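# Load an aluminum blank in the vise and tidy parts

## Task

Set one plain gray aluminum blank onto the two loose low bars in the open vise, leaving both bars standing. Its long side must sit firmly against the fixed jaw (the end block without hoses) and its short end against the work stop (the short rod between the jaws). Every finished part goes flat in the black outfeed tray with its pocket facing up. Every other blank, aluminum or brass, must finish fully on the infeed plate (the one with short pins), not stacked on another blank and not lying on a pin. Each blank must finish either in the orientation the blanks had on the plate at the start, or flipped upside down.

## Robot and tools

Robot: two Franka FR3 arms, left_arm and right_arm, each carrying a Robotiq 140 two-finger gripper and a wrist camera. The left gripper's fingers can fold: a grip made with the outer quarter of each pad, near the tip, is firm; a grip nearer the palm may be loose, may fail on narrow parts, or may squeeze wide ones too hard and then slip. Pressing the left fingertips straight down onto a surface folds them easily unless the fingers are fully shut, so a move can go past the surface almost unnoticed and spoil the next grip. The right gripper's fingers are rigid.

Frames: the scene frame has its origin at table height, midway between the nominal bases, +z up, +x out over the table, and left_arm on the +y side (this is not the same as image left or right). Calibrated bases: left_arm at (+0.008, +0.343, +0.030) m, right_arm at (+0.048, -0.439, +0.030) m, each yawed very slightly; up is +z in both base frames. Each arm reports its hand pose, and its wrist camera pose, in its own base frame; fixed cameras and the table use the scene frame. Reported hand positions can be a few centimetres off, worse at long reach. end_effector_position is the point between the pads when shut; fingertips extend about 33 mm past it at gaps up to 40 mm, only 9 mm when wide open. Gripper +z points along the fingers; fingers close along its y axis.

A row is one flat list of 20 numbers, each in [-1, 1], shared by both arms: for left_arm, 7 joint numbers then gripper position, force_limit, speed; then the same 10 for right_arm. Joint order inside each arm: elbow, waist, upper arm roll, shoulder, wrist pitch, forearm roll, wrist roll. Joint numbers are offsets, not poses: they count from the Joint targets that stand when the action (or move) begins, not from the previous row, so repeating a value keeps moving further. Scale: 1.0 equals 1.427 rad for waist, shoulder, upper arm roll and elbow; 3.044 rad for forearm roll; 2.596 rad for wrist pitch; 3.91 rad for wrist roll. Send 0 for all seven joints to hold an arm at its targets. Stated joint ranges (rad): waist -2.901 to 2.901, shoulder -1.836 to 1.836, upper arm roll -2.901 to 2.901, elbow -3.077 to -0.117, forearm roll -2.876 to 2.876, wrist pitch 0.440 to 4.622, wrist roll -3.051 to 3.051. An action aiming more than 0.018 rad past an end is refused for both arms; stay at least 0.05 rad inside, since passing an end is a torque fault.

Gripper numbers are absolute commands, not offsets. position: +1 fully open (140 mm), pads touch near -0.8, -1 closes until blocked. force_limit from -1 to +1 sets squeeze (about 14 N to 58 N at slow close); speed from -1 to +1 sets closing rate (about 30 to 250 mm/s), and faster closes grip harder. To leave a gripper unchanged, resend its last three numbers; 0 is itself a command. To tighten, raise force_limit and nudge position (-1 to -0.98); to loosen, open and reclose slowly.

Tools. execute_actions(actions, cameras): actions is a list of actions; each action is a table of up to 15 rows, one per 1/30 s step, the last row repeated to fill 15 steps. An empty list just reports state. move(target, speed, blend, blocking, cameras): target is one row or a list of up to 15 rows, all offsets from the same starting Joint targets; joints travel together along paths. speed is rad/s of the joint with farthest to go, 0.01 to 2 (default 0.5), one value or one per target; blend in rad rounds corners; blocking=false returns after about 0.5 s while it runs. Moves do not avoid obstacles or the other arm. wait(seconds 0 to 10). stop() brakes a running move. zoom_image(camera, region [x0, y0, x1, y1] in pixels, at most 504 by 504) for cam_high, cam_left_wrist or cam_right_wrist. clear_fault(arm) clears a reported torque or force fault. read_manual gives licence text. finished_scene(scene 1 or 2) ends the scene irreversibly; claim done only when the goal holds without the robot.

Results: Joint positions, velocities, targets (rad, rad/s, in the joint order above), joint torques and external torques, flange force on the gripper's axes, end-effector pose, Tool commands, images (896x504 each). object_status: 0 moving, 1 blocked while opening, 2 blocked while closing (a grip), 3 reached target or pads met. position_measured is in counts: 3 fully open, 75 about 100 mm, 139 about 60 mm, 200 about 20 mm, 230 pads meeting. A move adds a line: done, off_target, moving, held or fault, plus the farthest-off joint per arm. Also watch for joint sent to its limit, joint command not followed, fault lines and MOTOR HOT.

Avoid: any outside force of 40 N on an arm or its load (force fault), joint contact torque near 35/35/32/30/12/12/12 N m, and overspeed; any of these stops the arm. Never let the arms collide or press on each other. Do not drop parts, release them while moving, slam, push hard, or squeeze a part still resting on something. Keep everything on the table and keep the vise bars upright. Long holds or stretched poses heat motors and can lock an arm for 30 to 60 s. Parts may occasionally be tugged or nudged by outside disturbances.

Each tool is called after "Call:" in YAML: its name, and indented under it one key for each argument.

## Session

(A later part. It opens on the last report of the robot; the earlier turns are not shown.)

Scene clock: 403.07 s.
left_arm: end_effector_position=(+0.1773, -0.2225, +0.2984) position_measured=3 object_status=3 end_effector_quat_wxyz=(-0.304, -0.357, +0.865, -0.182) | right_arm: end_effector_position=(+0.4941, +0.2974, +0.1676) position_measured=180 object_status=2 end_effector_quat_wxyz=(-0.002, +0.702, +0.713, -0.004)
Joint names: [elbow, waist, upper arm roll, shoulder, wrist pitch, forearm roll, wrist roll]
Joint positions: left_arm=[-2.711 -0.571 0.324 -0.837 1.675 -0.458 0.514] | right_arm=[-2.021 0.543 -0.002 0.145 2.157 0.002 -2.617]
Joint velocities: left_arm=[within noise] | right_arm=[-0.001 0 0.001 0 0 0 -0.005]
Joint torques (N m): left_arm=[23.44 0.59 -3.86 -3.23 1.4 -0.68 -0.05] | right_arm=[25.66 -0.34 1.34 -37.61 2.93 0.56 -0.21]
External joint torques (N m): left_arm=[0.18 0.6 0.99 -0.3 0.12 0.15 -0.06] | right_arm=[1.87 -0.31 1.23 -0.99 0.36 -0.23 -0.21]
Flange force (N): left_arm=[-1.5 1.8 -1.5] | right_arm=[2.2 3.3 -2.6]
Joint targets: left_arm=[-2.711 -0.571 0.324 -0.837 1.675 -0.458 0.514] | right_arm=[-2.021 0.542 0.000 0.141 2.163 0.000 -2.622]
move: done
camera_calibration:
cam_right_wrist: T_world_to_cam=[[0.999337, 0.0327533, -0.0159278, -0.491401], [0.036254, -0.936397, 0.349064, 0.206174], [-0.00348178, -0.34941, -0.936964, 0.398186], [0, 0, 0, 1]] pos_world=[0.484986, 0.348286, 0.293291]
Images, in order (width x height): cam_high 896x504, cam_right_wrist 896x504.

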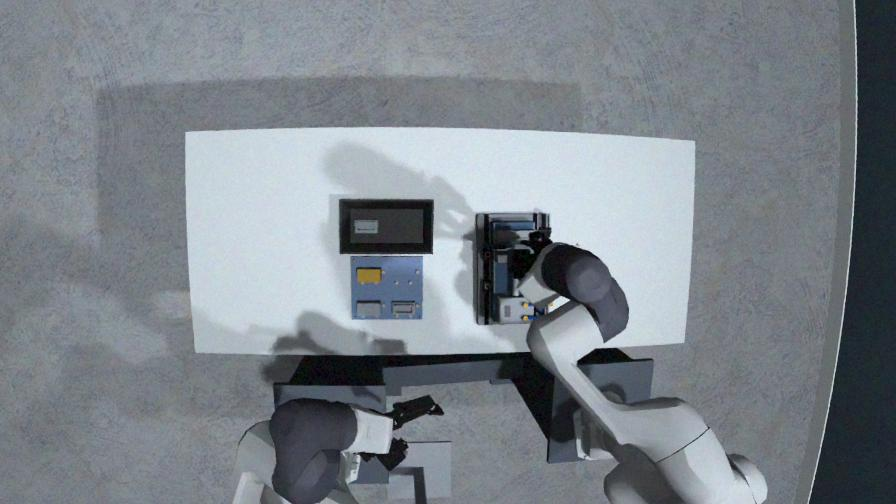

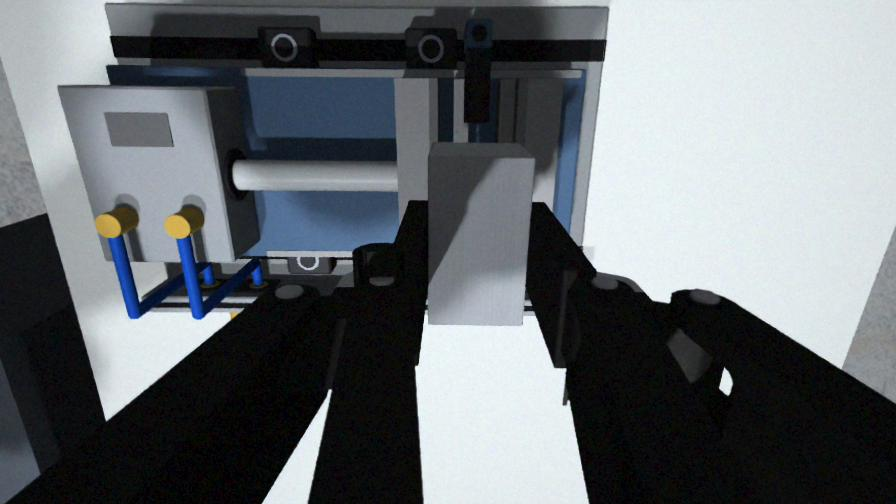

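Call:
execute_actions:
  actions: []
  cameras: ["cam_right_wrist", "cam_high"]

Scene clock: 450.53 s.
left_arm: end_effector_position=(+0.1773, -0.2225, +0.2984) position_measured=3 object_status=3 end_effector_quat_wxyz=(-0.304, -0.357, +0.865, -0.182) | right_arm: end_effector_position=(+0.4941, +0.2975, +0.1676) position_measured=180 object_status=2 end_effector_quat_wxyz=(-0.002, +0.701, +0.713, -0.004)
Joint names: [elbow, waist, upper arm roll, shoulder, wrist pitch, forearm roll, wrist roll]
Joint positions: left_arm=[-2.711 -0.571 0.324 -0.837 1.675 -0.458 0.514] | right_arm=[-2.021 0.543 -0.002 0.145 2.157 0.002 -2.619]
Joint velocities: within noise
Joint torques (N m): left_arm=[23.47 0.61 -3.81 -3.25 1.39 -0.67 -0.04] | right_arm=[25.78 -0.34 1.18 -37.5 2.85 0.55 -0.22]
External joint torques (N m): left_arm=[0.21 0.6 0.99 -0.36 0.1 0.16 -0.05] | right_arm=[2.08 -0.24 1.13 -1.04 0.3 -0.24 -0.22]
Flange force (N): left_arm=[-1.4 2.0 -1.6] | right_arm=[2.5 3.9 -3.0]
Joint targets: left_arm=[-2.711 -0.571 0.324 -0.837 1.675 -0.458 0.514] | right_arm=[-2.021 0.542 0.000 0.141 2.163 0.000 -2.622]
Tool commands: left_gripper/position=+1.0 left_gripper/force_limit=+1.0 left_gripper/speed=+1.0 right_gripper/position=-1.0 right_gripper/force_limit=-0.05 right_gripper/speed=-1.0
camera_calibration:
cam_right_wrist: T_world_to_cam=[[0.999271, 0.0347915, -0.0157342, -0.491992], [0.0380958, -0.93637, 0.348941, 0.205338], [-0.00259282, -0.349286, -0.937013, 0.397725], [0, 0, 0, 1]] pos_world=[0.484842, 0.34831, 0.293281]
Images, in order (width x height): cam_high 896x504, cam_right_wrist 896x504.

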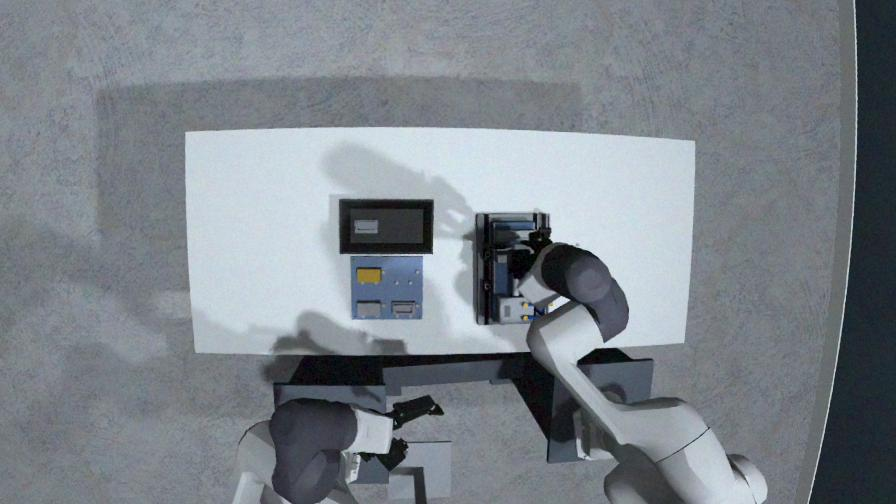

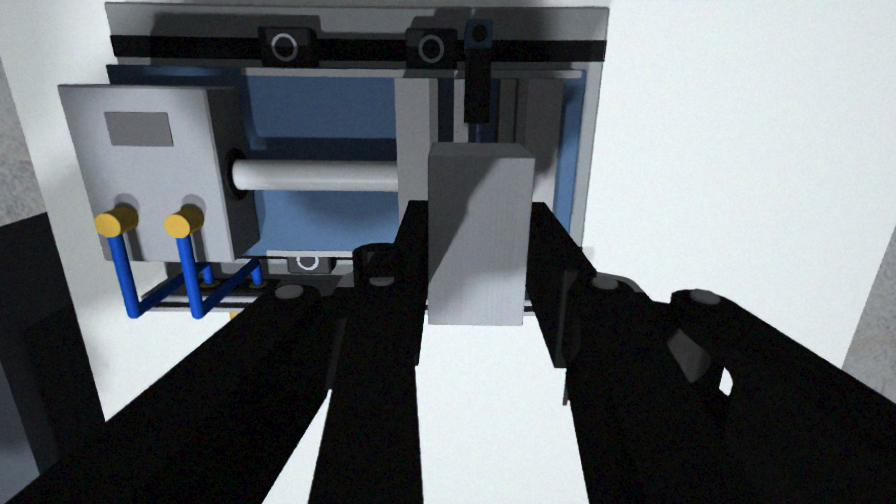

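Call:
zoom_image:
  camera: "cam_right_wrist"
  region: [380, 60, 620, 200]

Scaled by 2.100 from the camera's 896x504 image, which has a finer 1280x720 frame.

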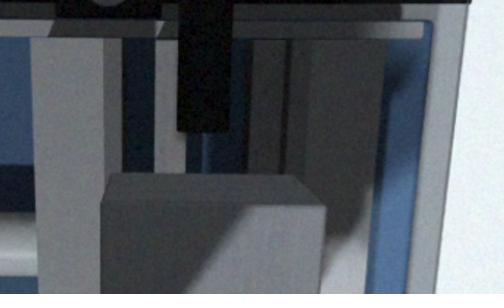

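Call:
move:
  target: [0,0,0,0,0,0,0,1,1,1,-0.03306,-0.00142,0,0.03338,0.03614,0,-0.00049,-1,-0.05,-1]
  speed: 0.12
  cameras: ["cam_right_wrist"]

Scene clock: 496.53 s.
left_arm: end_effector_position=(+0.1773, -0.2225, +0.2984) position_measured=3 object_status=3 end_effector_quat_wxyz=(-0.304, -0.357, +0.865, -0.182) | right_arm: end_effector_position=(+0.4931, +0.2960, +0.1283) position_measured=180 object_status=2 end_effector_quat_wxyz=(-0.002, +0.701, +0.713, -0.004)
Joint names: [elbow, waist, upper arm roll, shoulder, wrist pitch, forearm roll, wrist roll]
Joint positions: left_arm=[-2.711 -0.571 0.324 -0.837 1.675 -0.458 0.514] | right_arm=[-2.068 0.542 -0.002 0.19 2.25 0.002 -2.621]
Joint velocities: left_arm=[within noise] | right_arm=[-0.001 0.001 0.001 0 0.004 0 -0.001]
Joint torques (N m): left_arm=[23.51 0.62 -3.79 -3.22 1.41 -0.67 -0.05] | right_arm=[25 -0.75 1.2 -37.79 2.82 0.5 -0.23]
External joint torques (N m): left_arm=[0.18 0.62 1.06 -0.16 0.13 0.17 -0.06] | right_arm=[2 -0.81 0.95 -0.45 0.26 -0.23 -0.23]
Flange force (N): left_arm=[-1.9 1.5 -1.7] | right_arm=[2.5 5.6 -1.9]
Joint targets: left_arm=[-2.711 -0.571 0.324 -0.837 1.675 -0.458 0.514] | right_arm=[-2.068 0.540 0.000 0.189 2.256 0.000 -2.624]
move: done
camera_calibration:
cam_right_wrist: T_world_to_cam=[[0.999255, 0.035251, -0.0157255, -0.491664], [0.0385239, -0.936271, 0.349159, 0.217483], [-0.00241513, -0.349505, -0.936931, 0.36038], [0, 0, 0, 1]] pos_world=[0.48379, 0.346909, 0.253983]
Images, in order (width x height): cam_right_wrist 896x504.

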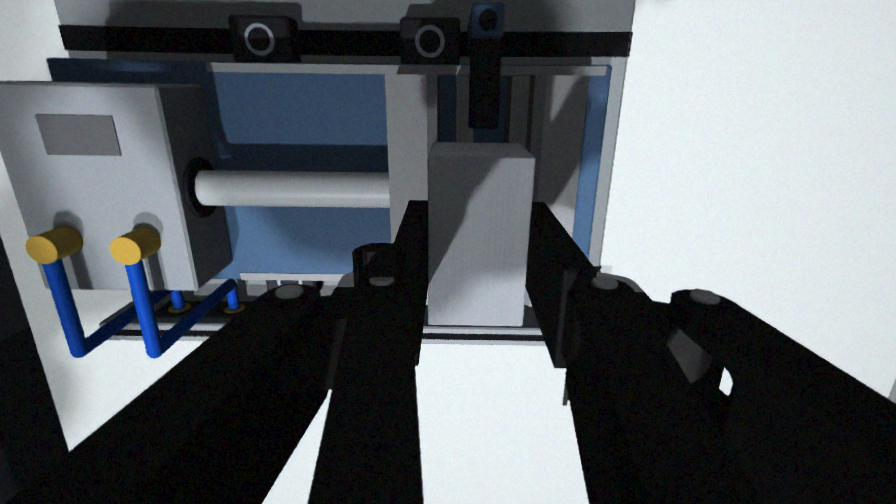

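Call:
zoom_image:
  camera: "cam_right_wrist"
  region: [380, 60, 620, 200]

Scaled by 2.100 from the camera's 896x504 image, which has a finer 1280x720 frame.

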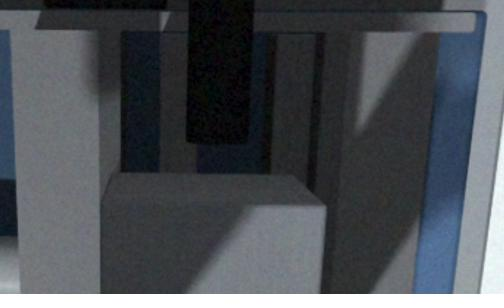

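Call:
move:
  target: [0,0,0,0,0,0,0,1,1,1,-0.003788,0.000606,0,0.013468,0.009486,0,0.00022,-1,-0.05,-1]
  speed: 0.04
  cameras: ["cam_right_wrist"]

Call:
zoom_image:
  camera: "cam_right_wrist"
  region: [380, 60, 620, 200]

Scene clock: 518.97 s.
left_arm: end_effector_position=(+0.1773, -0.2225, +0.2984) position_measured=3 object_status=3 end_effector_quat_wxyz=(-0.304, -0.357, +0.865, -0.182) | right_arm: end_effector_position=(+0.4942, +0.2967, +0.1175) position_measured=180 object_status=2 end_effector_quat_wxyz=(-0.002, +0.701, +0.714, -0.004)
Joint names: [elbow, waist, upper arm roll, shoulder, wrist pitch, forearm roll, wrist roll]
Joint positions: left_arm=[-2.711 -0.571 0.324 -0.837 1.675 -0.458 0.514] | right_arm=[-2.074 0.542 -0.002 0.209 2.275 0.002 -2.621]
Joint velocities: left_arm=[within noise] | right_arm=[0 0 0 0.001 0.004 0 0]
Joint torques (N m): left_arm=[23.5 0.57 -3.78 -3.21 1.4 -0.67 -0.03] | right_arm=[24.6 -0.28 1.19 -37.82 3.02 0.49 -0.19]
External joint torques (N m): left_arm=[0.25 0.59 1.08 -0.25 0.12 0.16 -0.04] | right_arm=[1.82 -0.23 1.03 -0.1 0.46 -0.23 -0.19]
Flange force (N): left_arm=[-1.8 1.6 -1.8] | right_arm=[3.2 5.3 -0.6]
Joint targets: left_arm=[-2.711 -0.571 0.324 -0.837 1.675 -0.458 0.514] | right_arm=[-2.074 0.541 0.000 0.208 2.281 0.000 -2.624]
move: done
camera_calibration:
cam_right_wrist: T_world_to_cam=[[0.99926, 0.0354596, -0.0149035, -0.49319], [0.0384315, -0.936405, 0.348811, 0.221965], [-0.00158703, -0.349125, -0.937075, 0.349978], [0, 0, 0, 1]] pos_world=[0.48485, 0.347524, 0.243182]
Images, in order (width x height): cam_right_wrist 896x504.

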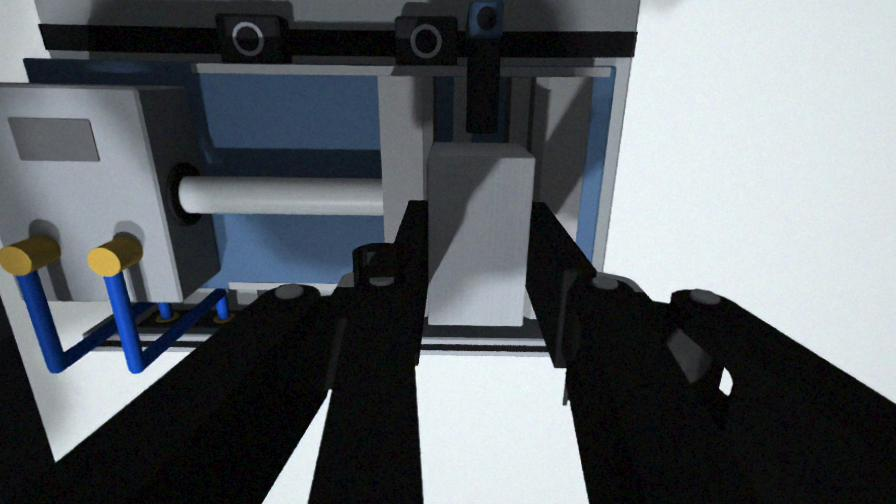

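Scaled by 2.100 from the camera's 896x504 image, which has a finer 1280x720 frame.

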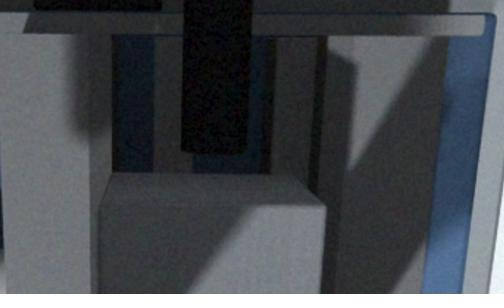

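Call:
move:
  target: [0,0,0,0,0,0,0,1,1,1,-0.002236,0,0,0.004144,0.003507,0,0,-1,-0.05,-1]
  speed: 0.02
  cameras: ["cam_right_wrist"]

Call:
zoom_image:
  camera: "cam_right_wrist"
  region: [380, 60, 620, 200]

Scene clock: 539.53 s.
left_arm: end_effector_position=(+0.1773, -0.2225, +0.2984) position_measured=3 object_status=3 end_effector_quat_wxyz=(-0.304, -0.357, +0.865, -0.182) | right_arm: end_effector_position=(+0.4943, +0.2967, +0.1136) position_measured=180 object_status=2 end_effector_quat_wxyz=(-0.002, +0.701, +0.714, -0.003)
Joint names: [elbow, waist, upper arm roll, shoulder, wrist pitch, forearm roll, wrist roll]
Joint positions: left_arm=[-2.711 -0.571 0.324 -0.837 1.675 -0.458 0.514] | right_arm=[-2.077 0.542 -0.002 0.215 2.284 0.002 -2.621]
Joint velocities: left_arm=[within noise] | right_arm=[0 0 0 0 0.006 -0.001 -0.003]
Joint torques (N m): left_arm=[23.51 0.61 -3.82 -3.23 1.4 -0.68 0] | right_arm=[24.49 -0.29 1.23 -37.69 2.97 0.51 -0.19]
External joint torques (N m): left_arm=[0.22 0.6 0.97 -0.31 0.12 0.15 -0.01] | right_arm=[1.82 -0.31 0.99 0.05 0.41 -0.21 -0.19]
Flange force (N): left_arm=[-1.6 1.8 -1.6] | right_arm=[3.3 5.8 -0.5]
Joint targets: left_arm=[-2.711 -0.571 0.324 -0.837 1.675 -0.458 0.514] | right_arm=[-2.077 0.541 0.000 0.214 2.290 0.000 -2.624]
move: done
camera_calibration:
cam_right_wrist: T_world_to_cam=[[0.999262, 0.0354791, -0.0147389, -0.493326], [0.0383923, -0.936428, 0.348753, 0.223372], [-0.00142847, -0.349062, -0.937099, 0.346299], [0, 0, 0, 1]] pos_world=[0.484881, 0.347554, 0.239344]
Images, in order (width x height): cam_right_wrist 896x504.

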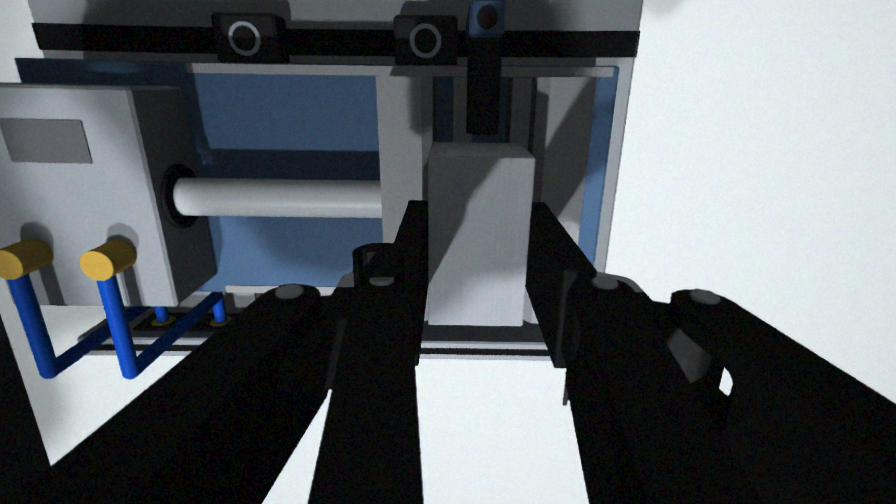

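Scaled by 2.100 from the camera's 896x504 image, which has a finer 1280x720 frame.

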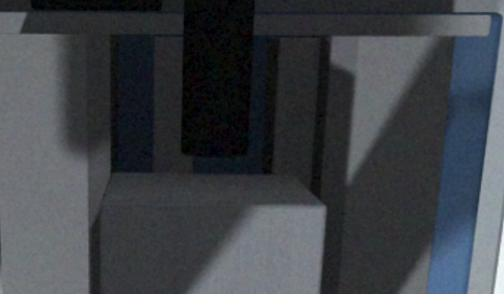

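Call:
move:
  target: [0,0,0,0,0,0,0,1,1,1,-0.001118,0,0,0.002072,0.001754,0,0,-1,-0.05,-1]
  speed: 0.02
  cameras: []

Scene clock: 542.17 s.
left_arm: end_effector_position=(+0.1773, -0.2225, +0.2984) position_measured=3 object_status=3 end_effector_quat_wxyz=(-0.304, -0.357, +0.865, -0.182) | right_arm: end_effector_position=(+0.4944, +0.2968, +0.1117) position_measured=180 object_status=2 end_effector_quat_wxyz=(-0.002, +0.701, +0.714, -0.003)
Joint names: [elbow, waist, upper arm roll, shoulder, wrist pitch, forearm roll, wrist roll]
Joint positions: left_arm=[-2.711 -0.571 0.324 -0.837 1.675 -0.458 0.514] | right_arm=[-2.078 0.542 -0.002 0.218 2.289 0.002 -2.621]
Joint velocities: left_arm=[within noise] | right_arm=[-0.001 0.001 0.001 -0.001 0.003 0.001 -0.002]
Joint torques (N m): left_arm=[23.46 0.61 -3.82 -3.22 1.39 -0.67 -0.05] | right_arm=[24.47 -0.22 1.19 -37.76 2.92 0.47 -0.2]
External joint torques (N m): left_arm=[0.21 0.65 1.05 -0.27 0.12 0.17 -0.06] | right_arm=[2 -0.11 1.07 -0.19 0.38 -0.24 -0.2]
Flange force (N): left_arm=[-1.7 1.8 -1.7] | right_arm=[3.6 5.7 -1.0]
Joint targets: left_arm=[-2.711 -0.571 0.324 -0.837 1.675 -0.458 0.514] | right_arm=[-2.078 0.541 0.000 0.217 2.295 0.000 -2.624]
move: done
No camera images: "cameras" was empty.

Call:
move:
  target: [0,0,0,0,0,0,0,1,1,1,-0.000559,0,0,0.001036,0.000877,0,0,-1,-0.05,-1]
  speed: 0.02
  cameras: []

Call:
move:
  target: [0,0,0,0,0,0,0,1,1,1,-0.000559,0,0,0.001036,0.000877,0,0,-1,-0.05,-1]
  speed: 0.02
  cameras: []

Scene clock: 545.37 s.
left_arm: end_effector_position=(+0.1773, -0.2225, +0.2984) position_measured=3 object_status=3 end_effector_quat_wxyz=(-0.304, -0.357, +0.865, -0.182) | right_arm: end_effector_position=(+0.4945, +0.2969, +0.1108) position_measured=180 object_status=2 end_effector_quat_wxyz=(-0.002, +0.701, +0.714, -0.003)
Joint names: [elbow, waist, upper arm roll, shoulder, wrist pitch, forearm roll, wrist roll]
Joint positions: left_arm=[-2.711 -0.571 0.324 -0.837 1.675 -0.458 0.514] | right_arm=[-2.079 0.542 -0.002 0.219 2.291 0.002 -2.621]
Joint velocities: within noise
Joint torques (N m): left_arm=[23.48 0.59 -3.78 -3.21 1.4 -0.68 -0.04] | right_arm=[24.39 -0.33 1.15 -37.79 2.97 0.5 -0.22]
External joint torques (N m): left_arm=[0.19 0.59 1.05 -0.25 0.11 0.16 -0.05] | right_arm=[1.94 -0.23 1.03 -0.17 0.44 -0.21 -0.22]
Flange force (N): left_arm=[-1.7 1.7 -1.7] | right_arm=[3.3 5.6 -0.8]
Joint targets: left_arm=[-2.711 -0.571 0.324 -0.837 1.675 -0.458 0.514] | right_arm=[-2.079 0.541 0.000 0.219 2.297 0.000 -2.624]
move: done
No camera images: "cameras" was empty.

Scene clock: 546.07 s.
left_arm: end_effector_position=(+0.1773, -0.2225, +0.2984) position_measured=3 object_status=3 end_effector_quat_wxyz=(-0.304, -0.357, +0.865, -0.182) | right_arm: end_effector_position=(+0.4945, +0.2969, +0.1098) position_measured=180 object_status=2 end_effector_quat_wxyz=(-0.002, +0.701, +0.714, -0.003)
Joint names: [elbow, waist, upper arm roll, shoulder, wrist pitch, forearm roll, wrist roll]
Joint positions: left_arm=[-2.711 -0.571 0.324 -0.837 1.675 -0.458 0.514] | right_arm=[-2.08 0.542 -0.002 0.22 2.293 0.002 -2.621]
Joint velocities: within noise
Joint torques (N m): left_arm=[23.48 0.58 -3.8 -3.24 1.39 -0.69 -0.04] | right_arm=[24.09 -0.29 1.2 -37.71 2.95 0.48 -0.19]
External joint torques (N m): left_arm=[0.15 0.58 1.03 -0.26 0.11 0.15 -0.05] | right_arm=[1.55 -0.22 1.04 0.11 0.4 -0.23 -0.19]
Flange force (N): left_arm=[-1.6 1.8 -1.6] | right_arm=[3.0 4.9 -0.1]
Joint targets: left_arm=[-2.711 -0.571 0.324 -0.837 1.675 -0.458 0.514] | right_arm=[-2.080 0.541 0.000 0.220 2.299 0.000 -2.624]
move: done
No camera images: "cameras" was empty.

Call:
move:
  target: [0,0,0,0,0,0,0,1,1,1,-0.000559,0,0,0.001036,0.000877,0,0,-1,-0.05,-1]
  speed: 0.02
  cameras: []

Call:
move:
  target: [0,0,0,0,0,0,0,1,1,1,-0.000559,0,0,0.001036,0.000877,0,0,-1,-0.05,-1]
  speed: 0.02
  cameras: []

Scene clock: 548.57 s.
left_arm: end_effector_position=(+0.1773, -0.2225, +0.2984) position_measured=3 object_status=3 end_effector_quat_wxyz=(-0.304, -0.357, +0.865, -0.182) | right_arm: end_effector_position=(+0.4944, +0.2969, +0.1088) position_measured=180 object_status=2 end_effector_quat_wxyz=(-0.002, +0.701, +0.714, -0.003)
Joint names: [elbow, waist, upper arm roll, shoulder, wrist pitch, forearm roll, wrist roll]
Joint positions: left_arm=[-2.711 -0.571 0.324 -0.837 1.675 -0.458 0.514] | right_arm=[-2.081 0.542 -0.002 0.222 2.296 0.002 -2.621]
Joint velocities: within noise
Joint torques (N m): left_arm=[23.48 0.6 -3.82 -3.21 1.4 -0.68 -0.06] | right_arm=[24.48 -0.24 1.11 -37.78 2.98 0.5 -0.22]
External joint torques (N m): left_arm=[0.23 0.58 0.99 -0.3 0.12 0.15 -0.07] | right_arm=[2.04 -0.38 0.75 -0.05 0.44 -0.21 -0.22]
Flange force (N): left_arm=[-1.5 1.7 -1.7] | right_arm=[3.3 6.3 -0.6]
Joint targets: left_arm=[-2.711 -0.571 0.324 -0.837 1.675 -0.458 0.514] | right_arm=[-2.081 0.541 0.000 0.222 2.301 0.000 -2.624]
move: done
No camera images: "cameras" was empty.

Scene clock: 549.27 s.
left_arm: end_effector_position=(+0.1773, -0.2225, +0.2984) position_measured=3 object_status=3 end_effector_quat_wxyz=(-0.304, -0.357, +0.865, -0.182) | right_arm: end_effector_position=(+0.4944, +0.2968, +0.1078) position_measured=180 object_status=2 end_effector_quat_wxyz=(-0.002, +0.701, +0.714, -0.003)
Joint names: [elbow, waist, upper arm roll, shoulder, wrist pitch, forearm roll, wrist roll]
Joint positions: left_arm=[-2.711 -0.571 0.324 -0.837 1.675 -0.458 0.514] | right_arm=[-2.081 0.542 -0.002 0.223 2.298 0.002 -2.621]
Joint velocities: within noise
Joint torques (N m): left_arm=[23.47 0.6 -3.8 -3.2 1.39 -0.69 -0.06] | right_arm=[24.34 -0.38 1.19 -37.86 2.98 0.51 -0.23]
External joint torques (N m): left_arm=[0.2 0.6 1.02 -0.21 0.12 0.15 -0.07] | right_arm=[1.84 -0.43 0.91 0.01 0.42 -0.2 -0.23]
Flange force (N): left_arm=[-1.7 1.5 -1.7] | right_arm=[3.0 5.9 -0.4]
Joint targets: left_arm=[-2.711 -0.571 0.324 -0.837 1.675 -0.458 0.514] | right_arm=[-2.082 0.541 0.000 0.223 2.304 0.000 -2.624]
move: done
No camera images: "cameras" was empty.

Call:
move:
  target: [0,0,0,0,0,0,0,1,1,1,0.005758,-0.00156,0,0.004023,-0.000955,0,-0.00057,-1,-0.05,-1]
  speed: 0.02
  cameras: ["cam_right_wrist"]

Call:
zoom_image:
  camera: "cam_right_wrist"
  region: [380, 60, 620, 200]

Scene clock: 554.73 s.
left_arm: end_effector_position=(+0.1773, -0.2225, +0.2984) position_measured=3 object_status=3 end_effector_quat_wxyz=(-0.304, -0.357, +0.865, -0.182) | right_arm: end_effector_position=(+0.4960, +0.2969, +0.1066) position_measured=180 object_status=2 end_effector_quat_wxyz=(-0.002, +0.701, +0.713, -0.003)
Joint names: [elbow, waist, upper arm roll, shoulder, wrist pitch, forearm roll, wrist roll]
Joint positions: left_arm=[-2.711 -0.571 0.324 -0.837 1.675 -0.458 0.514] | right_arm=[-2.077 0.541 -0.002 0.229 2.299 0.002 -2.622]
Joint velocities: within noise
Joint torques (N m): left_arm=[23.49 0.6 -3.85 -3.23 1.39 -0.67 -0.03] | right_arm=[25.3 -0.79 1.16 -37.9 2.67 0.49 -0.21]
External joint torques (N m): left_arm=[0.21 0.59 0.95 -0.27 0.1 0.16 -0.04] | right_arm=[2.82 -0.72 1 0.18 0.12 -0.22 -0.21]
Flange force (N): left_arm=[-1.5 1.7 -1.6] | right_arm=[5.1 9.9 -1.6]
Joint targets: left_arm=[-2.711 -0.571 0.324 -0.837 1.675 -0.458 0.514] | right_arm=[-2.073 0.539 0.000 0.229 2.301 0.000 -2.626]
move: done
camera_calibration:
cam_right_wrist: T_world_to_cam=[[0.999283, 0.035075, -0.0142427, -0.495083], [0.0378401, -0.936525, 0.348553, 0.226258], [-0.00111316, -0.348842, -0.937181, 0.339575], [0, 0, 0, 1]] pos_world=[0.486544, 0.34772, 0.232329]
Images, in order (width x height): cam_right_wrist 896x504.

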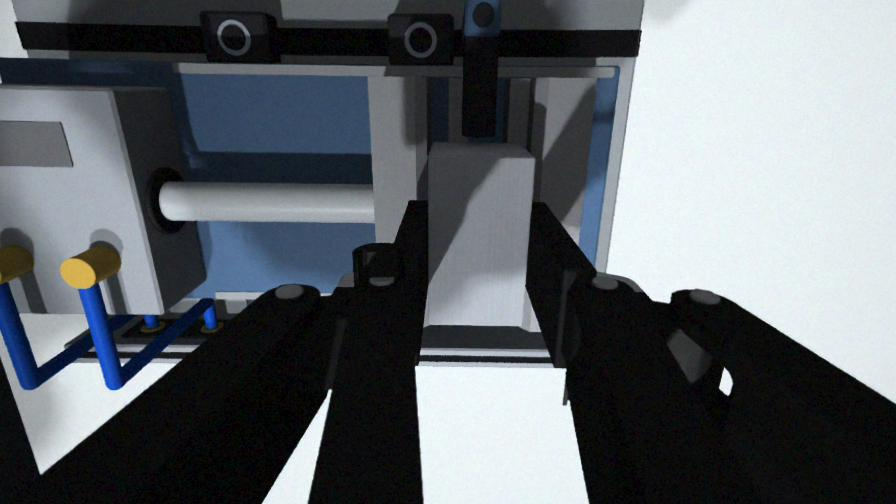

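Scaled by 2.100 from the camera's 896x504 image, which has a finer 1280x720 frame.

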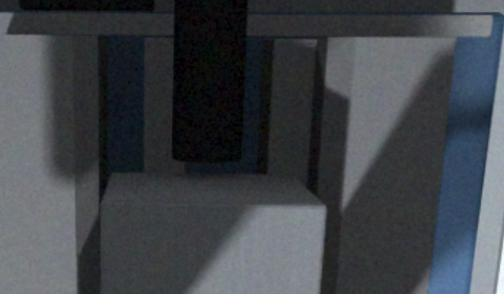

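Call:
move:
  target: [0,0,0,0,0,0,0,1,1,1,0.002303,-0.000624,0,0.001609,-0.000382,0,-0.000228,-1,-0.05,-1]
  speed: 0.02
  cameras: []

Call:
move:
  target: [0,0,0,0,0,0,0,1,1,1,0.002303,-0.000624,0,0.001609,-0.000382,0,-0.000228,-1,-0.05,-1]
  speed: 0.02
  cameras: ["cam_right_wrist"]

Call:
zoom_image:
  camera: "cam_right_wrist"
  region: [380, 60, 620, 200]

Scene clock: 572.47 s.
left_arm: end_effector_position=(+0.1773, -0.2225, +0.2984) position_measured=3 object_status=3 end_effector_quat_wxyz=(-0.304, -0.357, +0.865, -0.182) | right_arm: end_effector_position=(+0.4973, +0.2971, +0.1067) position_measured=180 object_status=2 end_effector_quat_wxyz=(-0.001, +0.701, +0.713, -0.003)
Joint names: [elbow, waist, upper arm roll, shoulder, wrist pitch, forearm roll, wrist roll]
Joint positions: left_arm=[-2.711 -0.571 0.324 -0.837 1.675 -0.458 0.514] | right_arm=[-2.073 0.54 -0.002 0.231 2.299 0.002 -2.623]
Joint velocities: within noise
Joint torques (N m): left_arm=[23.49 0.63 -3.82 -3.21 1.39 -0.69 -0.05] | right_arm=[25.32 -0.75 1.13 -37.96 2.66 0.49 -0.18]
External joint torques (N m): left_arm=[0.2 0.61 0.99 -0.26 0.11 0.15 -0.05] | right_arm=[2.92 -0.74 0.92 0.04 0.12 -0.21 -0.18]
Flange force (N): left_arm=[-1.6 1.7 -1.6] | right_arm=[5.1 10.0 -1.8]
Joint targets: left_arm=[-2.711 -0.571 0.324 -0.837 1.675 -0.458 0.514] | right_arm=[-2.070 0.538 0.000 0.231 2.300 0.000 -2.627]
move: done
No camera images: "cameras" was empty.

Scene clock: 573.17 s.
left_arm: end_effector_position=(+0.1773, -0.2225, +0.2984) position_measured=3 object_status=3 end_effector_quat_wxyz=(-0.304, -0.357, +0.865, -0.182) | right_arm: end_effector_position=(+0.4986, +0.2973, +0.1067) position_measured=180 object_status=2 end_effector_quat_wxyz=(-0.001, +0.701, +0.713, -0.002)
Joint names: [elbow, waist, upper arm roll, shoulder, wrist pitch, forearm roll, wrist roll]
Joint positions: left_arm=[-2.711 -0.571 0.324 -0.837 1.675 -0.458 0.514] | right_arm=[-2.07 0.539 -0.002 0.234 2.299 0.002 -2.624]
Joint velocities: within noise
Joint torques (N m): left_arm=[23.47 0.58 -3.82 -3.21 1.39 -0.67 -0.02] | right_arm=[25.09 -0.81 1.16 -38.16 2.69 0.52 -0.21]
External joint torques (N m): left_arm=[0.21 0.57 0.99 -0.23 0.11 0.16 -0.03] | right_arm=[2.42 -0.72 1.01 0.24 0.1 -0.19 -0.21]
Flange force (N): left_arm=[-1.7 1.5 -1.7] | right_arm=[4.4 8.8 -1.2]
Joint targets: left_arm=[-2.711 -0.571 0.324 -0.837 1.675 -0.458 0.514] | right_arm=[-2.067 0.537 0.000 0.233 2.299 0.000 -2.628]
move: done
camera_calibration:
cam_right_wrist: T_world_to_cam=[[0.999299, 0.0352861, -0.0124955, -0.497904], [0.0374291, -0.936873, 0.347661, 0.226828], [0.000560886, -0.347885, -0.937537, 0.338744], [0, 0, 0, 1]] pos_world=[0.488875, 0.347922, 0.232504]
Images, in order (width x height): cam_right_wrist 896x504.

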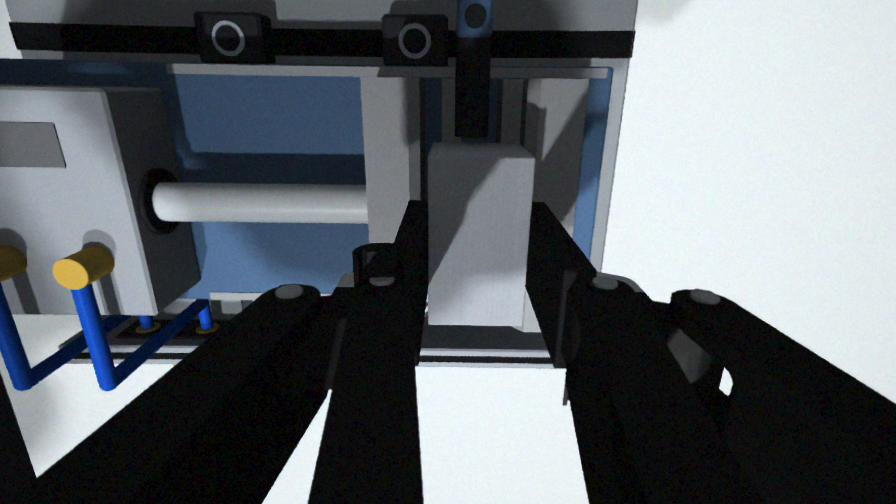

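Scaled by 2.100 from the camera's 896x504 image, which has a finer 1280x720 frame.

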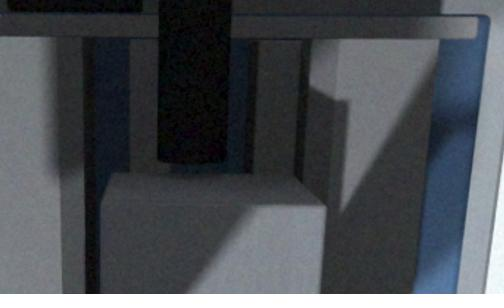

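Call:
move:
  target: [0,0,0,0,0,0,0,1,1,1,0.001612,-0.000437,0,0.001126,-0.000267,0,-0.00016,-1,-0.05,-1]
  speed: 0.02
  cameras: []

Call:
move:
  target: [0,0,0,0,0,0,0,1,1,1,0.001612,-0.000437,0,0.001126,-0.000267,0,-0.00016,-1,-0.05,-1]
  speed: 0.02
  cameras: []

Scene clock: 580.97 s.
left_arm: end_effector_position=(+0.1773, -0.2225, +0.2984) position_measured=3 object_status=3 end_effector_quat_wxyz=(-0.304, -0.357, +0.865, -0.182) | right_arm: end_effector_position=(+0.4994, +0.2974, +0.1067) position_measured=180 object_status=2 end_effector_quat_wxyz=(-0.001, +0.701, +0.714, -0.002)
Joint names: [elbow, waist, upper arm roll, shoulder, wrist pitch, forearm roll, wrist roll]
Joint positions: left_arm=[-2.711 -0.571 0.324 -0.837 1.675 -0.458 0.514] | right_arm=[-2.068 0.538 -0.002 0.235 2.299 0.002 -2.625]
Joint velocities: within noise
Joint torques (N m): left_arm=[23.52 0.64 -3.83 -3.2 1.4 -0.68 -0.02] | right_arm=[25.27 -0.81 1.16 -38.21 2.78 0.5 -0.29]
External joint torques (N m): left_arm=[0.23 0.67 1.01 -0.25 0.12 0.16 -0.03] | right_arm=[2.75 -0.8 0.94 0.06 0.22 -0.21 -0.28]
Flange force (N): left_arm=[-1.7 1.7 -1.8] | right_arm=[4.5 9.5 -1.4]
Joint targets: left_arm=[-2.711 -0.571 0.324 -0.837 1.675 -0.458 0.514] | right_arm=[-2.065 0.536 0.000 0.235 2.299 0.000 -2.628]
move: done
No camera images: "cameras" was empty.

Scene clock: 581.67 s.
left_arm: end_effector_position=(+0.1773, -0.2225, +0.2984) position_measured=3 object_status=3 end_effector_quat_wxyz=(-0.304, -0.357, +0.865, -0.182) | right_arm: end_effector_position=(+0.4995, +0.2975, +0.1063) position_measured=180 object_status=2 end_effector_quat_wxyz=(-0.001, +0.700, +0.714, -0.002)
Joint names: [elbow, waist, upper arm roll, shoulder, wrist pitch, forearm roll, wrist roll]
Joint positions: left_arm=[-2.711 -0.571 0.324 -0.837 1.675 -0.458 0.514] | right_arm=[-2.066 0.538 -0.001 0.237 2.298 0.002 -2.626]
Joint velocities: within noise
Joint torques (N m): left_arm=[23.44 0.58 -3.8 -3.19 1.4 -0.68 -0.04] | right_arm=[25.98 -1.09 1.06 -38.31 2.81 0.5 -0.2]
External joint torques (N m): left_arm=[0.13 0.59 1.05 -0.22 0.11 0.16 -0.05] | right_arm=[3.46 -1.14 0.78 0.02 0.25 -0.21 -0.2]
Flange force (N): left_arm=[-1.8 1.7 -1.6] | right_arm=[5.5 11.9 -2.0]
Joint targets: left_arm=[-2.711 -0.571 0.324 -0.837 1.675 -0.458 0.514] | right_arm=[-2.062 0.536 0.000 0.237 2.298 0.000 -2.629]
move: done
No camera images: "cameras" was empty.

Call:
move:
  target: [0,0,0,0,0,0,0,1,1,1,0.001612,-0.000437,0,0.001126,-0.000267,0,-0.00016,-1,-0.05,-1]
  speed: 0.02
  cameras: ["cam_right_wrist"]

Call:
zoom_image:
  camera: "cam_right_wrist"
  region: [380, 60, 620, 200]

Scene clock: 585.70 s.
left_arm: end_effector_position=(+0.1773, -0.2225, +0.2984) position_measured=3 object_status=3 end_effector_quat_wxyz=(-0.304, -0.357, +0.865, -0.182) | right_arm: end_effector_position=(+0.4996, +0.2976, +0.1061) position_measured=180 object_status=2 end_effector_quat_wxyz=(-0.002, +0.700, +0.714, -0.003)
Joint names: [elbow, waist, upper arm roll, shoulder, wrist pitch, forearm roll, wrist roll]
Joint positions: left_arm=[-2.711 -0.571 0.324 -0.837 1.675 -0.458 0.514] | right_arm=[-2.064 0.538 -0.001 0.239 2.296 0.002 -2.627]
Joint velocities: within noise
Joint torques (N m): left_arm=[23.47 0.58 -3.82 -3.26 1.4 -0.67 -0.05] | right_arm=[26.05 -1.33 0.81 -38.5 2.98 0.5 -0.18]
External joint torques (N m): left_arm=[0.21 0.59 1 -0.29 0.12 0.16 -0.06] | right_arm=[3.44 -1.35 0.54 0.01 0.41 -0.21 -0.18]
Flange force (N): left_arm=[-1.5 1.8 -1.6] | right_arm=[5.1 11.9 -1.6]
Joint targets: left_arm=[-2.711 -0.571 0.324 -0.837 1.675 -0.458 0.514] | right_arm=[-2.060 0.535 0.000 0.238 2.297 0.000 -2.629]
move: done
camera_calibration:
cam_right_wrist: T_world_to_cam=[[0.999185, 0.0378379, -0.0140574, -0.49947], [0.0403648, -0.93652, 0.348282, 0.225714], [0.0000132103, -0.348566, -0.937284, 0.338693], [0, 0, 0, 1]] pos_world=[0.489947, 0.348342, 0.231818]
Images, in order (width x height): cam_right_wrist 896x504.

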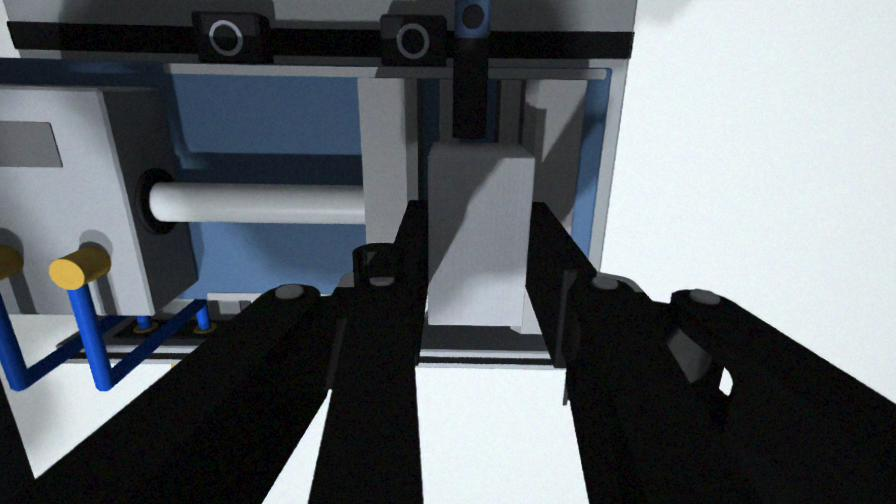

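Scaled by 2.100 from the camera's 896x504 image, which has a finer 1280x720 frame.

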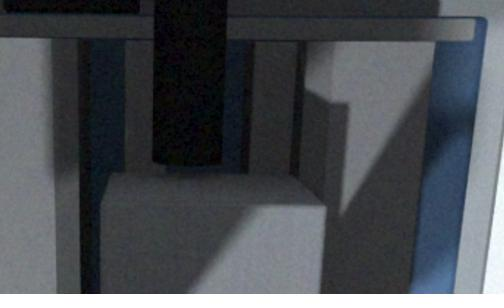

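Call:
move:
  target: [0,0,0,0,0,0,0,1,1,1,0.00346,0.002595,0,0.002418,-0.000575,0,0.000948,-1,-0.05,-1]
  speed: 0.02
  cameras: []

Call:
move:
  target: [0,0,0,0,0,0,0,1,1,1,0.000969,0.000727,0,0.000677,-0.000161,0,0.000265,-1,-0.05,-1]
  speed: 0.02
  cameras: ["cam_right_wrist"]

Call:
zoom_image:
  camera: "cam_right_wrist"
  region: [380, 60, 620, 200]

Scene clock: 592.17 s.
left_arm: end_effector_position=(+0.1773, -0.2225, +0.2984) position_measured=3 object_status=3 end_effector_quat_wxyz=(-0.304, -0.357, +0.865, -0.182) | right_arm: end_effector_position=(+0.4997, +0.2980, +0.1054) position_measured=180 object_status=2 end_effector_quat_wxyz=(-0.002, +0.699, +0.715, -0.004)
Joint names: [elbow, waist, upper arm roll, shoulder, wrist pitch, forearm roll, wrist roll]
Joint positions: left_arm=[-2.711 -0.571 0.324 -0.837 1.675 -0.458 0.514] | right_arm=[-2.06 0.538 -0.001 0.243 2.293 0.002 -2.627]
Joint velocities: within noise
Joint torques (N m): left_arm=[23.52 0.62 -3.8 -3.21 1.4 -0.68 -0.02] | right_arm=[26.32 -0.27 0.61 -38.87 3.28 0.5 0.05]
External joint torques (N m): left_arm=[0.19 0.6 1.01 -0.2 0.12 0.15 -0.03] | right_arm=[3.65 -0.25 0.38 -0.13 0.71 -0.21 0.05]
Flange force (N): left_arm=[-1.8 1.5 -1.7] | right_arm=[6.4 11.2 -1.3]
Joint targets: left_arm=[-2.711 -0.571 0.324 -0.837 1.675 -0.458 0.514] | right_arm=[-2.055 0.539 0.000 0.242 2.296 0.000 -2.626]
move: done
No camera images: "cameras" was empty.

Scene clock: 592.87 s.
left_arm: end_effector_position=(+0.1773, -0.2225, +0.2984) position_measured=3 object_status=3 end_effector_quat_wxyz=(-0.304, -0.357, +0.865, -0.182) | right_arm: end_effector_position=(+0.4997, +0.2986, +0.1052) position_measured=180 object_status=2 end_effector_quat_wxyz=(-0.002, +0.699, +0.715, -0.004)
Joint names: [elbow, waist, upper arm roll, shoulder, wrist pitch, forearm roll, wrist roll]
Joint positions: left_arm=[-2.711 -0.571 0.324 -0.837 1.675 -0.458 0.514] | right_arm=[-2.059 0.539 -0.001 0.244 2.293 0.002 -2.627]
Joint velocities: within noise
Joint torques (N m): left_arm=[23.5 0.58 -3.78 -3.2 1.4 -0.67 -0.05] | right_arm=[26.34 -0.08 0.76 -38.92 3.2 0.47 0.1]
External joint torques (N m): left_arm=[0.3 0.58 1.02 -0.32 0.12 0.16 -0.06] | right_arm=[3.78 -0.16 0.43 -0.31 0.65 -0.24 0.1]
Flange force (N): left_arm=[-1.5 1.6 -1.9] | right_arm=[6.7 11.2 -1.8]
Joint targets: left_arm=[-2.711 -0.571 0.324 -0.837 1.675 -0.458 0.514] | right_arm=[-2.054 0.540 0.000 0.243 2.295 0.000 -2.625]
move: done
camera_calibration:
cam_right_wrist: T_world_to_cam=[[0.999082, 0.0394142, -0.0167549, -0.499782], [0.0427853, -0.935934, 0.349566, 0.22538], [-0.00190365, -0.349962, -0.936762, 0.33954], [0, 0, 0, 1]] pos_world=[0.490327, 0.349466, 0.230909]
Images, in order (width x height): cam_right_wrist 896x504.

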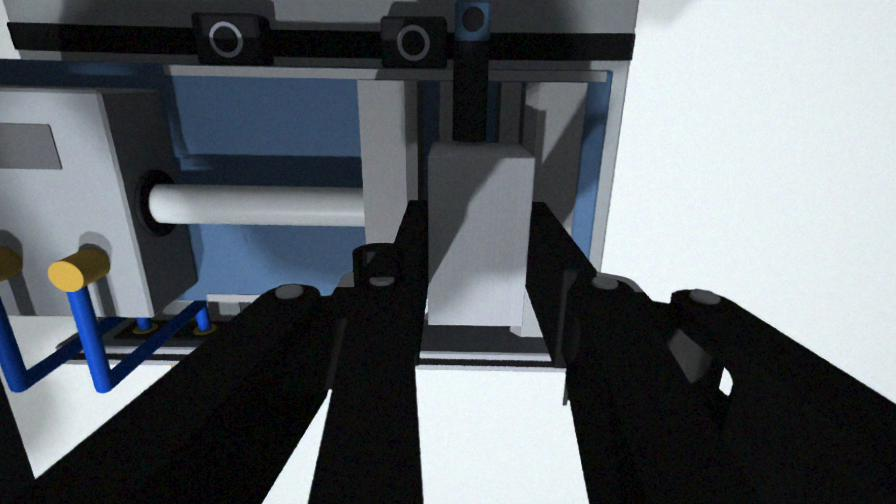

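Scaled by 2.100 from the camera's 896x504 image, which has a finer 1280x720 frame.

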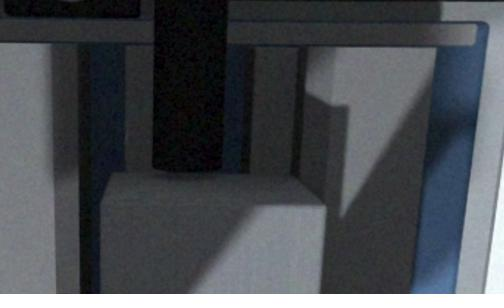

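Call:
move:
  target: [0,0,0,0,0,0,0,1,1,1,0.002076,0.001557,0,0.001451,-0.000345,0,0.000569,-1,-0.05,-1]
  speed: 0.02
  cameras: []

Call:
move:
  target: [0,0,0,0,0,0,0,1,1,1,0.000969,0.000727,0,0.000677,-0.000161,0,0.000265,-1,-0.05,-1]
  speed: 0.02
  cameras: []

Scene clock: 599.80 s.
left_arm: end_effector_position=(+0.1773, -0.2225, +0.2984) position_measured=3 object_status=3 end_effector_quat_wxyz=(-0.304, -0.357, +0.865, -0.182) | right_arm: end_effector_position=(+0.4997, +0.3000, +0.1051) position_measured=180 object_status=2 end_effector_quat_wxyz=(-0.002, +0.699, +0.715, -0.005)
Joint names: [elbow, waist, upper arm roll, shoulder, wrist pitch, forearm roll, wrist roll]
Joint positions: left_arm=[-2.711 -0.571 0.324 -0.837 1.675 -0.458 0.514] | right_arm=[-2.056 0.541 -0.001 0.246 2.292 0.002 -2.627]
Joint velocities: within noise
Joint torques (N m): left_arm=[23.48 0.58 -3.82 -3.22 1.4 -0.66 -0.02] | right_arm=[26.6 -0.12 0.76 -38.96 3.13 0.52 0.26]
External joint torques (N m): left_arm=[0.25 0.52 0.93 -0.27 0.12 0.16 -0.03] | right_arm=[4.04 -0.11 0.52 -0.31 0.58 -0.2 0.26]
Flange force (N): left_arm=[-1.5 1.5 -1.6] | right_arm=[7.6 11.9 -2.2]
Joint targets: left_arm=[-2.711 -0.571 0.324 -0.837 1.675 -0.458 0.514] | right_arm=[-2.051 0.542 0.000 0.245 2.294 0.000 -2.622]
move: done
No camera images: "cameras" was empty.

Scene clock: 600.50 s.
left_arm: end_effector_position=(+0.1773, -0.2225, +0.2984) position_measured=3 object_status=3 end_effector_quat_wxyz=(-0.304, -0.357, +0.865, -0.182) | right_arm: end_effector_position=(+0.4997, +0.3004, +0.1051) position_measured=180 object_status=2 end_effector_quat_wxyz=(-0.002, +0.699, +0.715, -0.005)
Joint names: [elbow, waist, upper arm roll, shoulder, wrist pitch, forearm roll, wrist roll]
Joint positions: left_arm=[-2.711 -0.571 0.324 -0.837 1.675 -0.458 0.514] | right_arm=[-2.054 0.541 -0.001 0.247 2.291 0.002 -2.626]
Joint velocities: within noise
Joint torques (N m): left_arm=[23.46 0.59 -3.79 -3.21 1.39 -0.67 -0.04] | right_arm=[26.5 0.24 1.16 -39.07 3.21 0.52 0.19]
External joint torques (N m): left_arm=[0.11 0.52 0.95 -0.12 0.1 0.16 -0.05] | right_arm=[4 0.06 0.74 -0.5 0.67 -0.19 0.19]
Flange force (N): left_arm=[-1.7 1.3 -1.4] | right_arm=[7.4 11.2 -2.3]
Joint targets: left_arm=[-2.711 -0.571 0.324 -0.837 1.675 -0.458 0.514] | right_arm=[-2.049 0.543 0.000 0.246 2.294 0.000 -2.621]
move: done
No camera images: "cameras" was empty.

Call:
move:
  target: [0,0,0,0,0,0,0,1,1,1,0.000969,0.000727,0,0.000677,-0.000161,0,0.000265,-1,-0.05,-1]
  speed: 0.02
  cameras: []

Call:
move:
  target: [0,0,0,0,0,0,0,1,1,1,0.000969,0.000727,0,0.000677,-0.000161,0,0.000265,-1,-0.05,-1]
  speed: 0.02
  cameras: ["cam_right_wrist"]

Call:
zoom_image:
  camera: "cam_right_wrist"
  region: [380, 60, 620, 200]

Scene clock: 605.87 s.
left_arm: end_effector_position=(+0.1773, -0.2225, +0.2984) position_measured=3 object_status=3 end_effector_quat_wxyz=(-0.304, -0.357, +0.865, -0.182) | right_arm: end_effector_position=(+0.4997, +0.3004, +0.1051) position_measured=180 object_status=2 end_effector_quat_wxyz=(-0.002, +0.699, +0.715, -0.005)
Joint names: [elbow, waist, upper arm roll, shoulder, wrist pitch, forearm roll, wrist roll]
Joint positions: left_arm=[-2.711 -0.571 0.324 -0.837 1.675 -0.458 0.514] | right_arm=[-2.053 0.542 -0.001 0.248 2.29 0.002 -2.625]
Joint velocities: within noise
Joint torques (N m): left_arm=[23.46 0.58 -3.77 -3.25 1.39 -0.68 -0.03] | right_arm=[26.48 0.79 1.71 -39.01 3.4 0.65 0.2]
External joint torques (N m): left_arm=[0.18 0.58 1.07 -0.3 0.11 0.15 -0.04] | right_arm=[3.97 0.81 1.48 -0.39 0.86 -0.06 0.2]
Flange force (N): left_arm=[-1.6 1.9 -1.7] | right_arm=[8.5 10.5 -1.7]
Joint targets: left_arm=[-2.711 -0.571 0.324 -0.837 1.675 -0.458 0.514] | right_arm=[-2.048 0.544 0.000 0.247 2.294 0.000 -2.620]
move: done
No camera images: "cameras" was empty.

Scene clock: 606.57 s.
left_arm: end_effector_position=(+0.1773, -0.2225, +0.2984) position_measured=3 object_status=3 end_effector_quat_wxyz=(-0.304, -0.357, +0.865, -0.182) | right_arm: end_effector_position=(+0.4997, +0.3005, +0.1051) position_measured=180 object_status=2 end_effector_quat_wxyz=(-0.002, +0.699, +0.715, -0.006)
Joint names: [elbow, waist, upper arm roll, shoulder, wrist pitch, forearm roll, wrist roll]
Joint positions: left_arm=[-2.711 -0.571 0.324 -0.837 1.675 -0.458 0.514] | right_arm=[-2.052 0.542 -0.001 0.248 2.288 0.001 -2.624]
Joint velocities: within noise
Joint torques (N m): left_arm=[23.5 0.59 -3.82 -3.21 1.4 -0.67 -0.01] | right_arm=[26.77 1.28 1.93 -38.81 3.53 0.81 0.13]
External joint torques (N m): left_arm=[0.23 0.59 1 -0.25 0.13 0.16 -0.02] | right_arm=[4.25 1.32 1.71 -0.13 0.99 0.1 0.14]
Flange force (N): left_arm=[-1.7 1.6 -1.7] | right_arm=[9.8 11.6 -1.2]
Joint targets: left_arm=[-2.711 -0.571 0.324 -0.837 1.675 -0.458 0.514] | right_arm=[-2.047 0.545 0.000 0.248 2.293 0.000 -2.619]
move: done
camera_calibration:
cam_right_wrist: T_world_to_cam=[[0.999025, 0.0401712, -0.0183243, -0.499898], [0.0440494, -0.935224, 0.351307, 0.22617], [-0.00302487, -0.351772, -0.936081, 0.341171], [0, 0, 0, 1]] pos_world=[0.490479, 0.351615, 0.230748]
Images, in order (width x height): cam_right_wrist 896x504.

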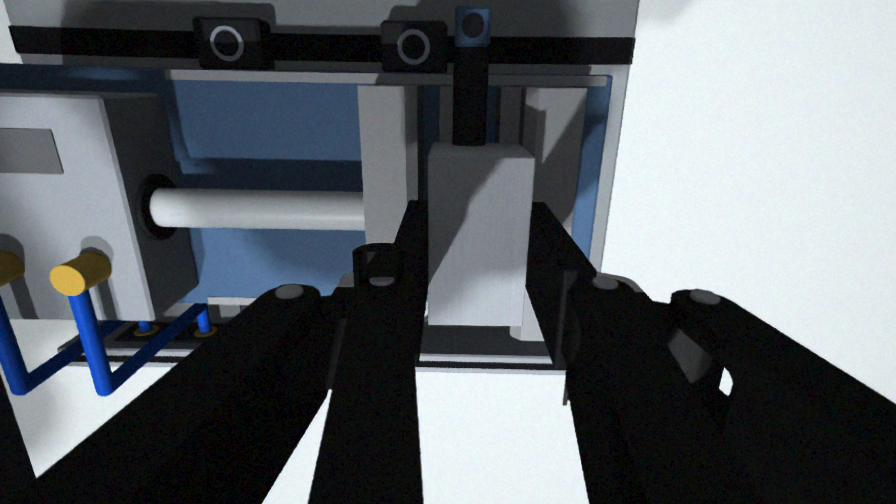

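Scaled by 2.100 from the camera's 896x504 image, which has a finer 1280x720 frame.

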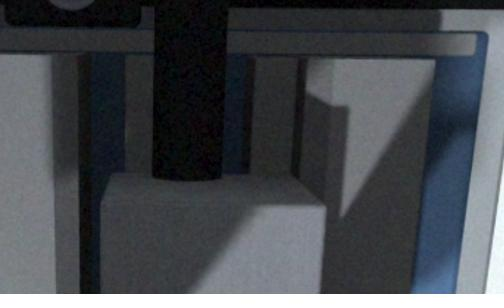

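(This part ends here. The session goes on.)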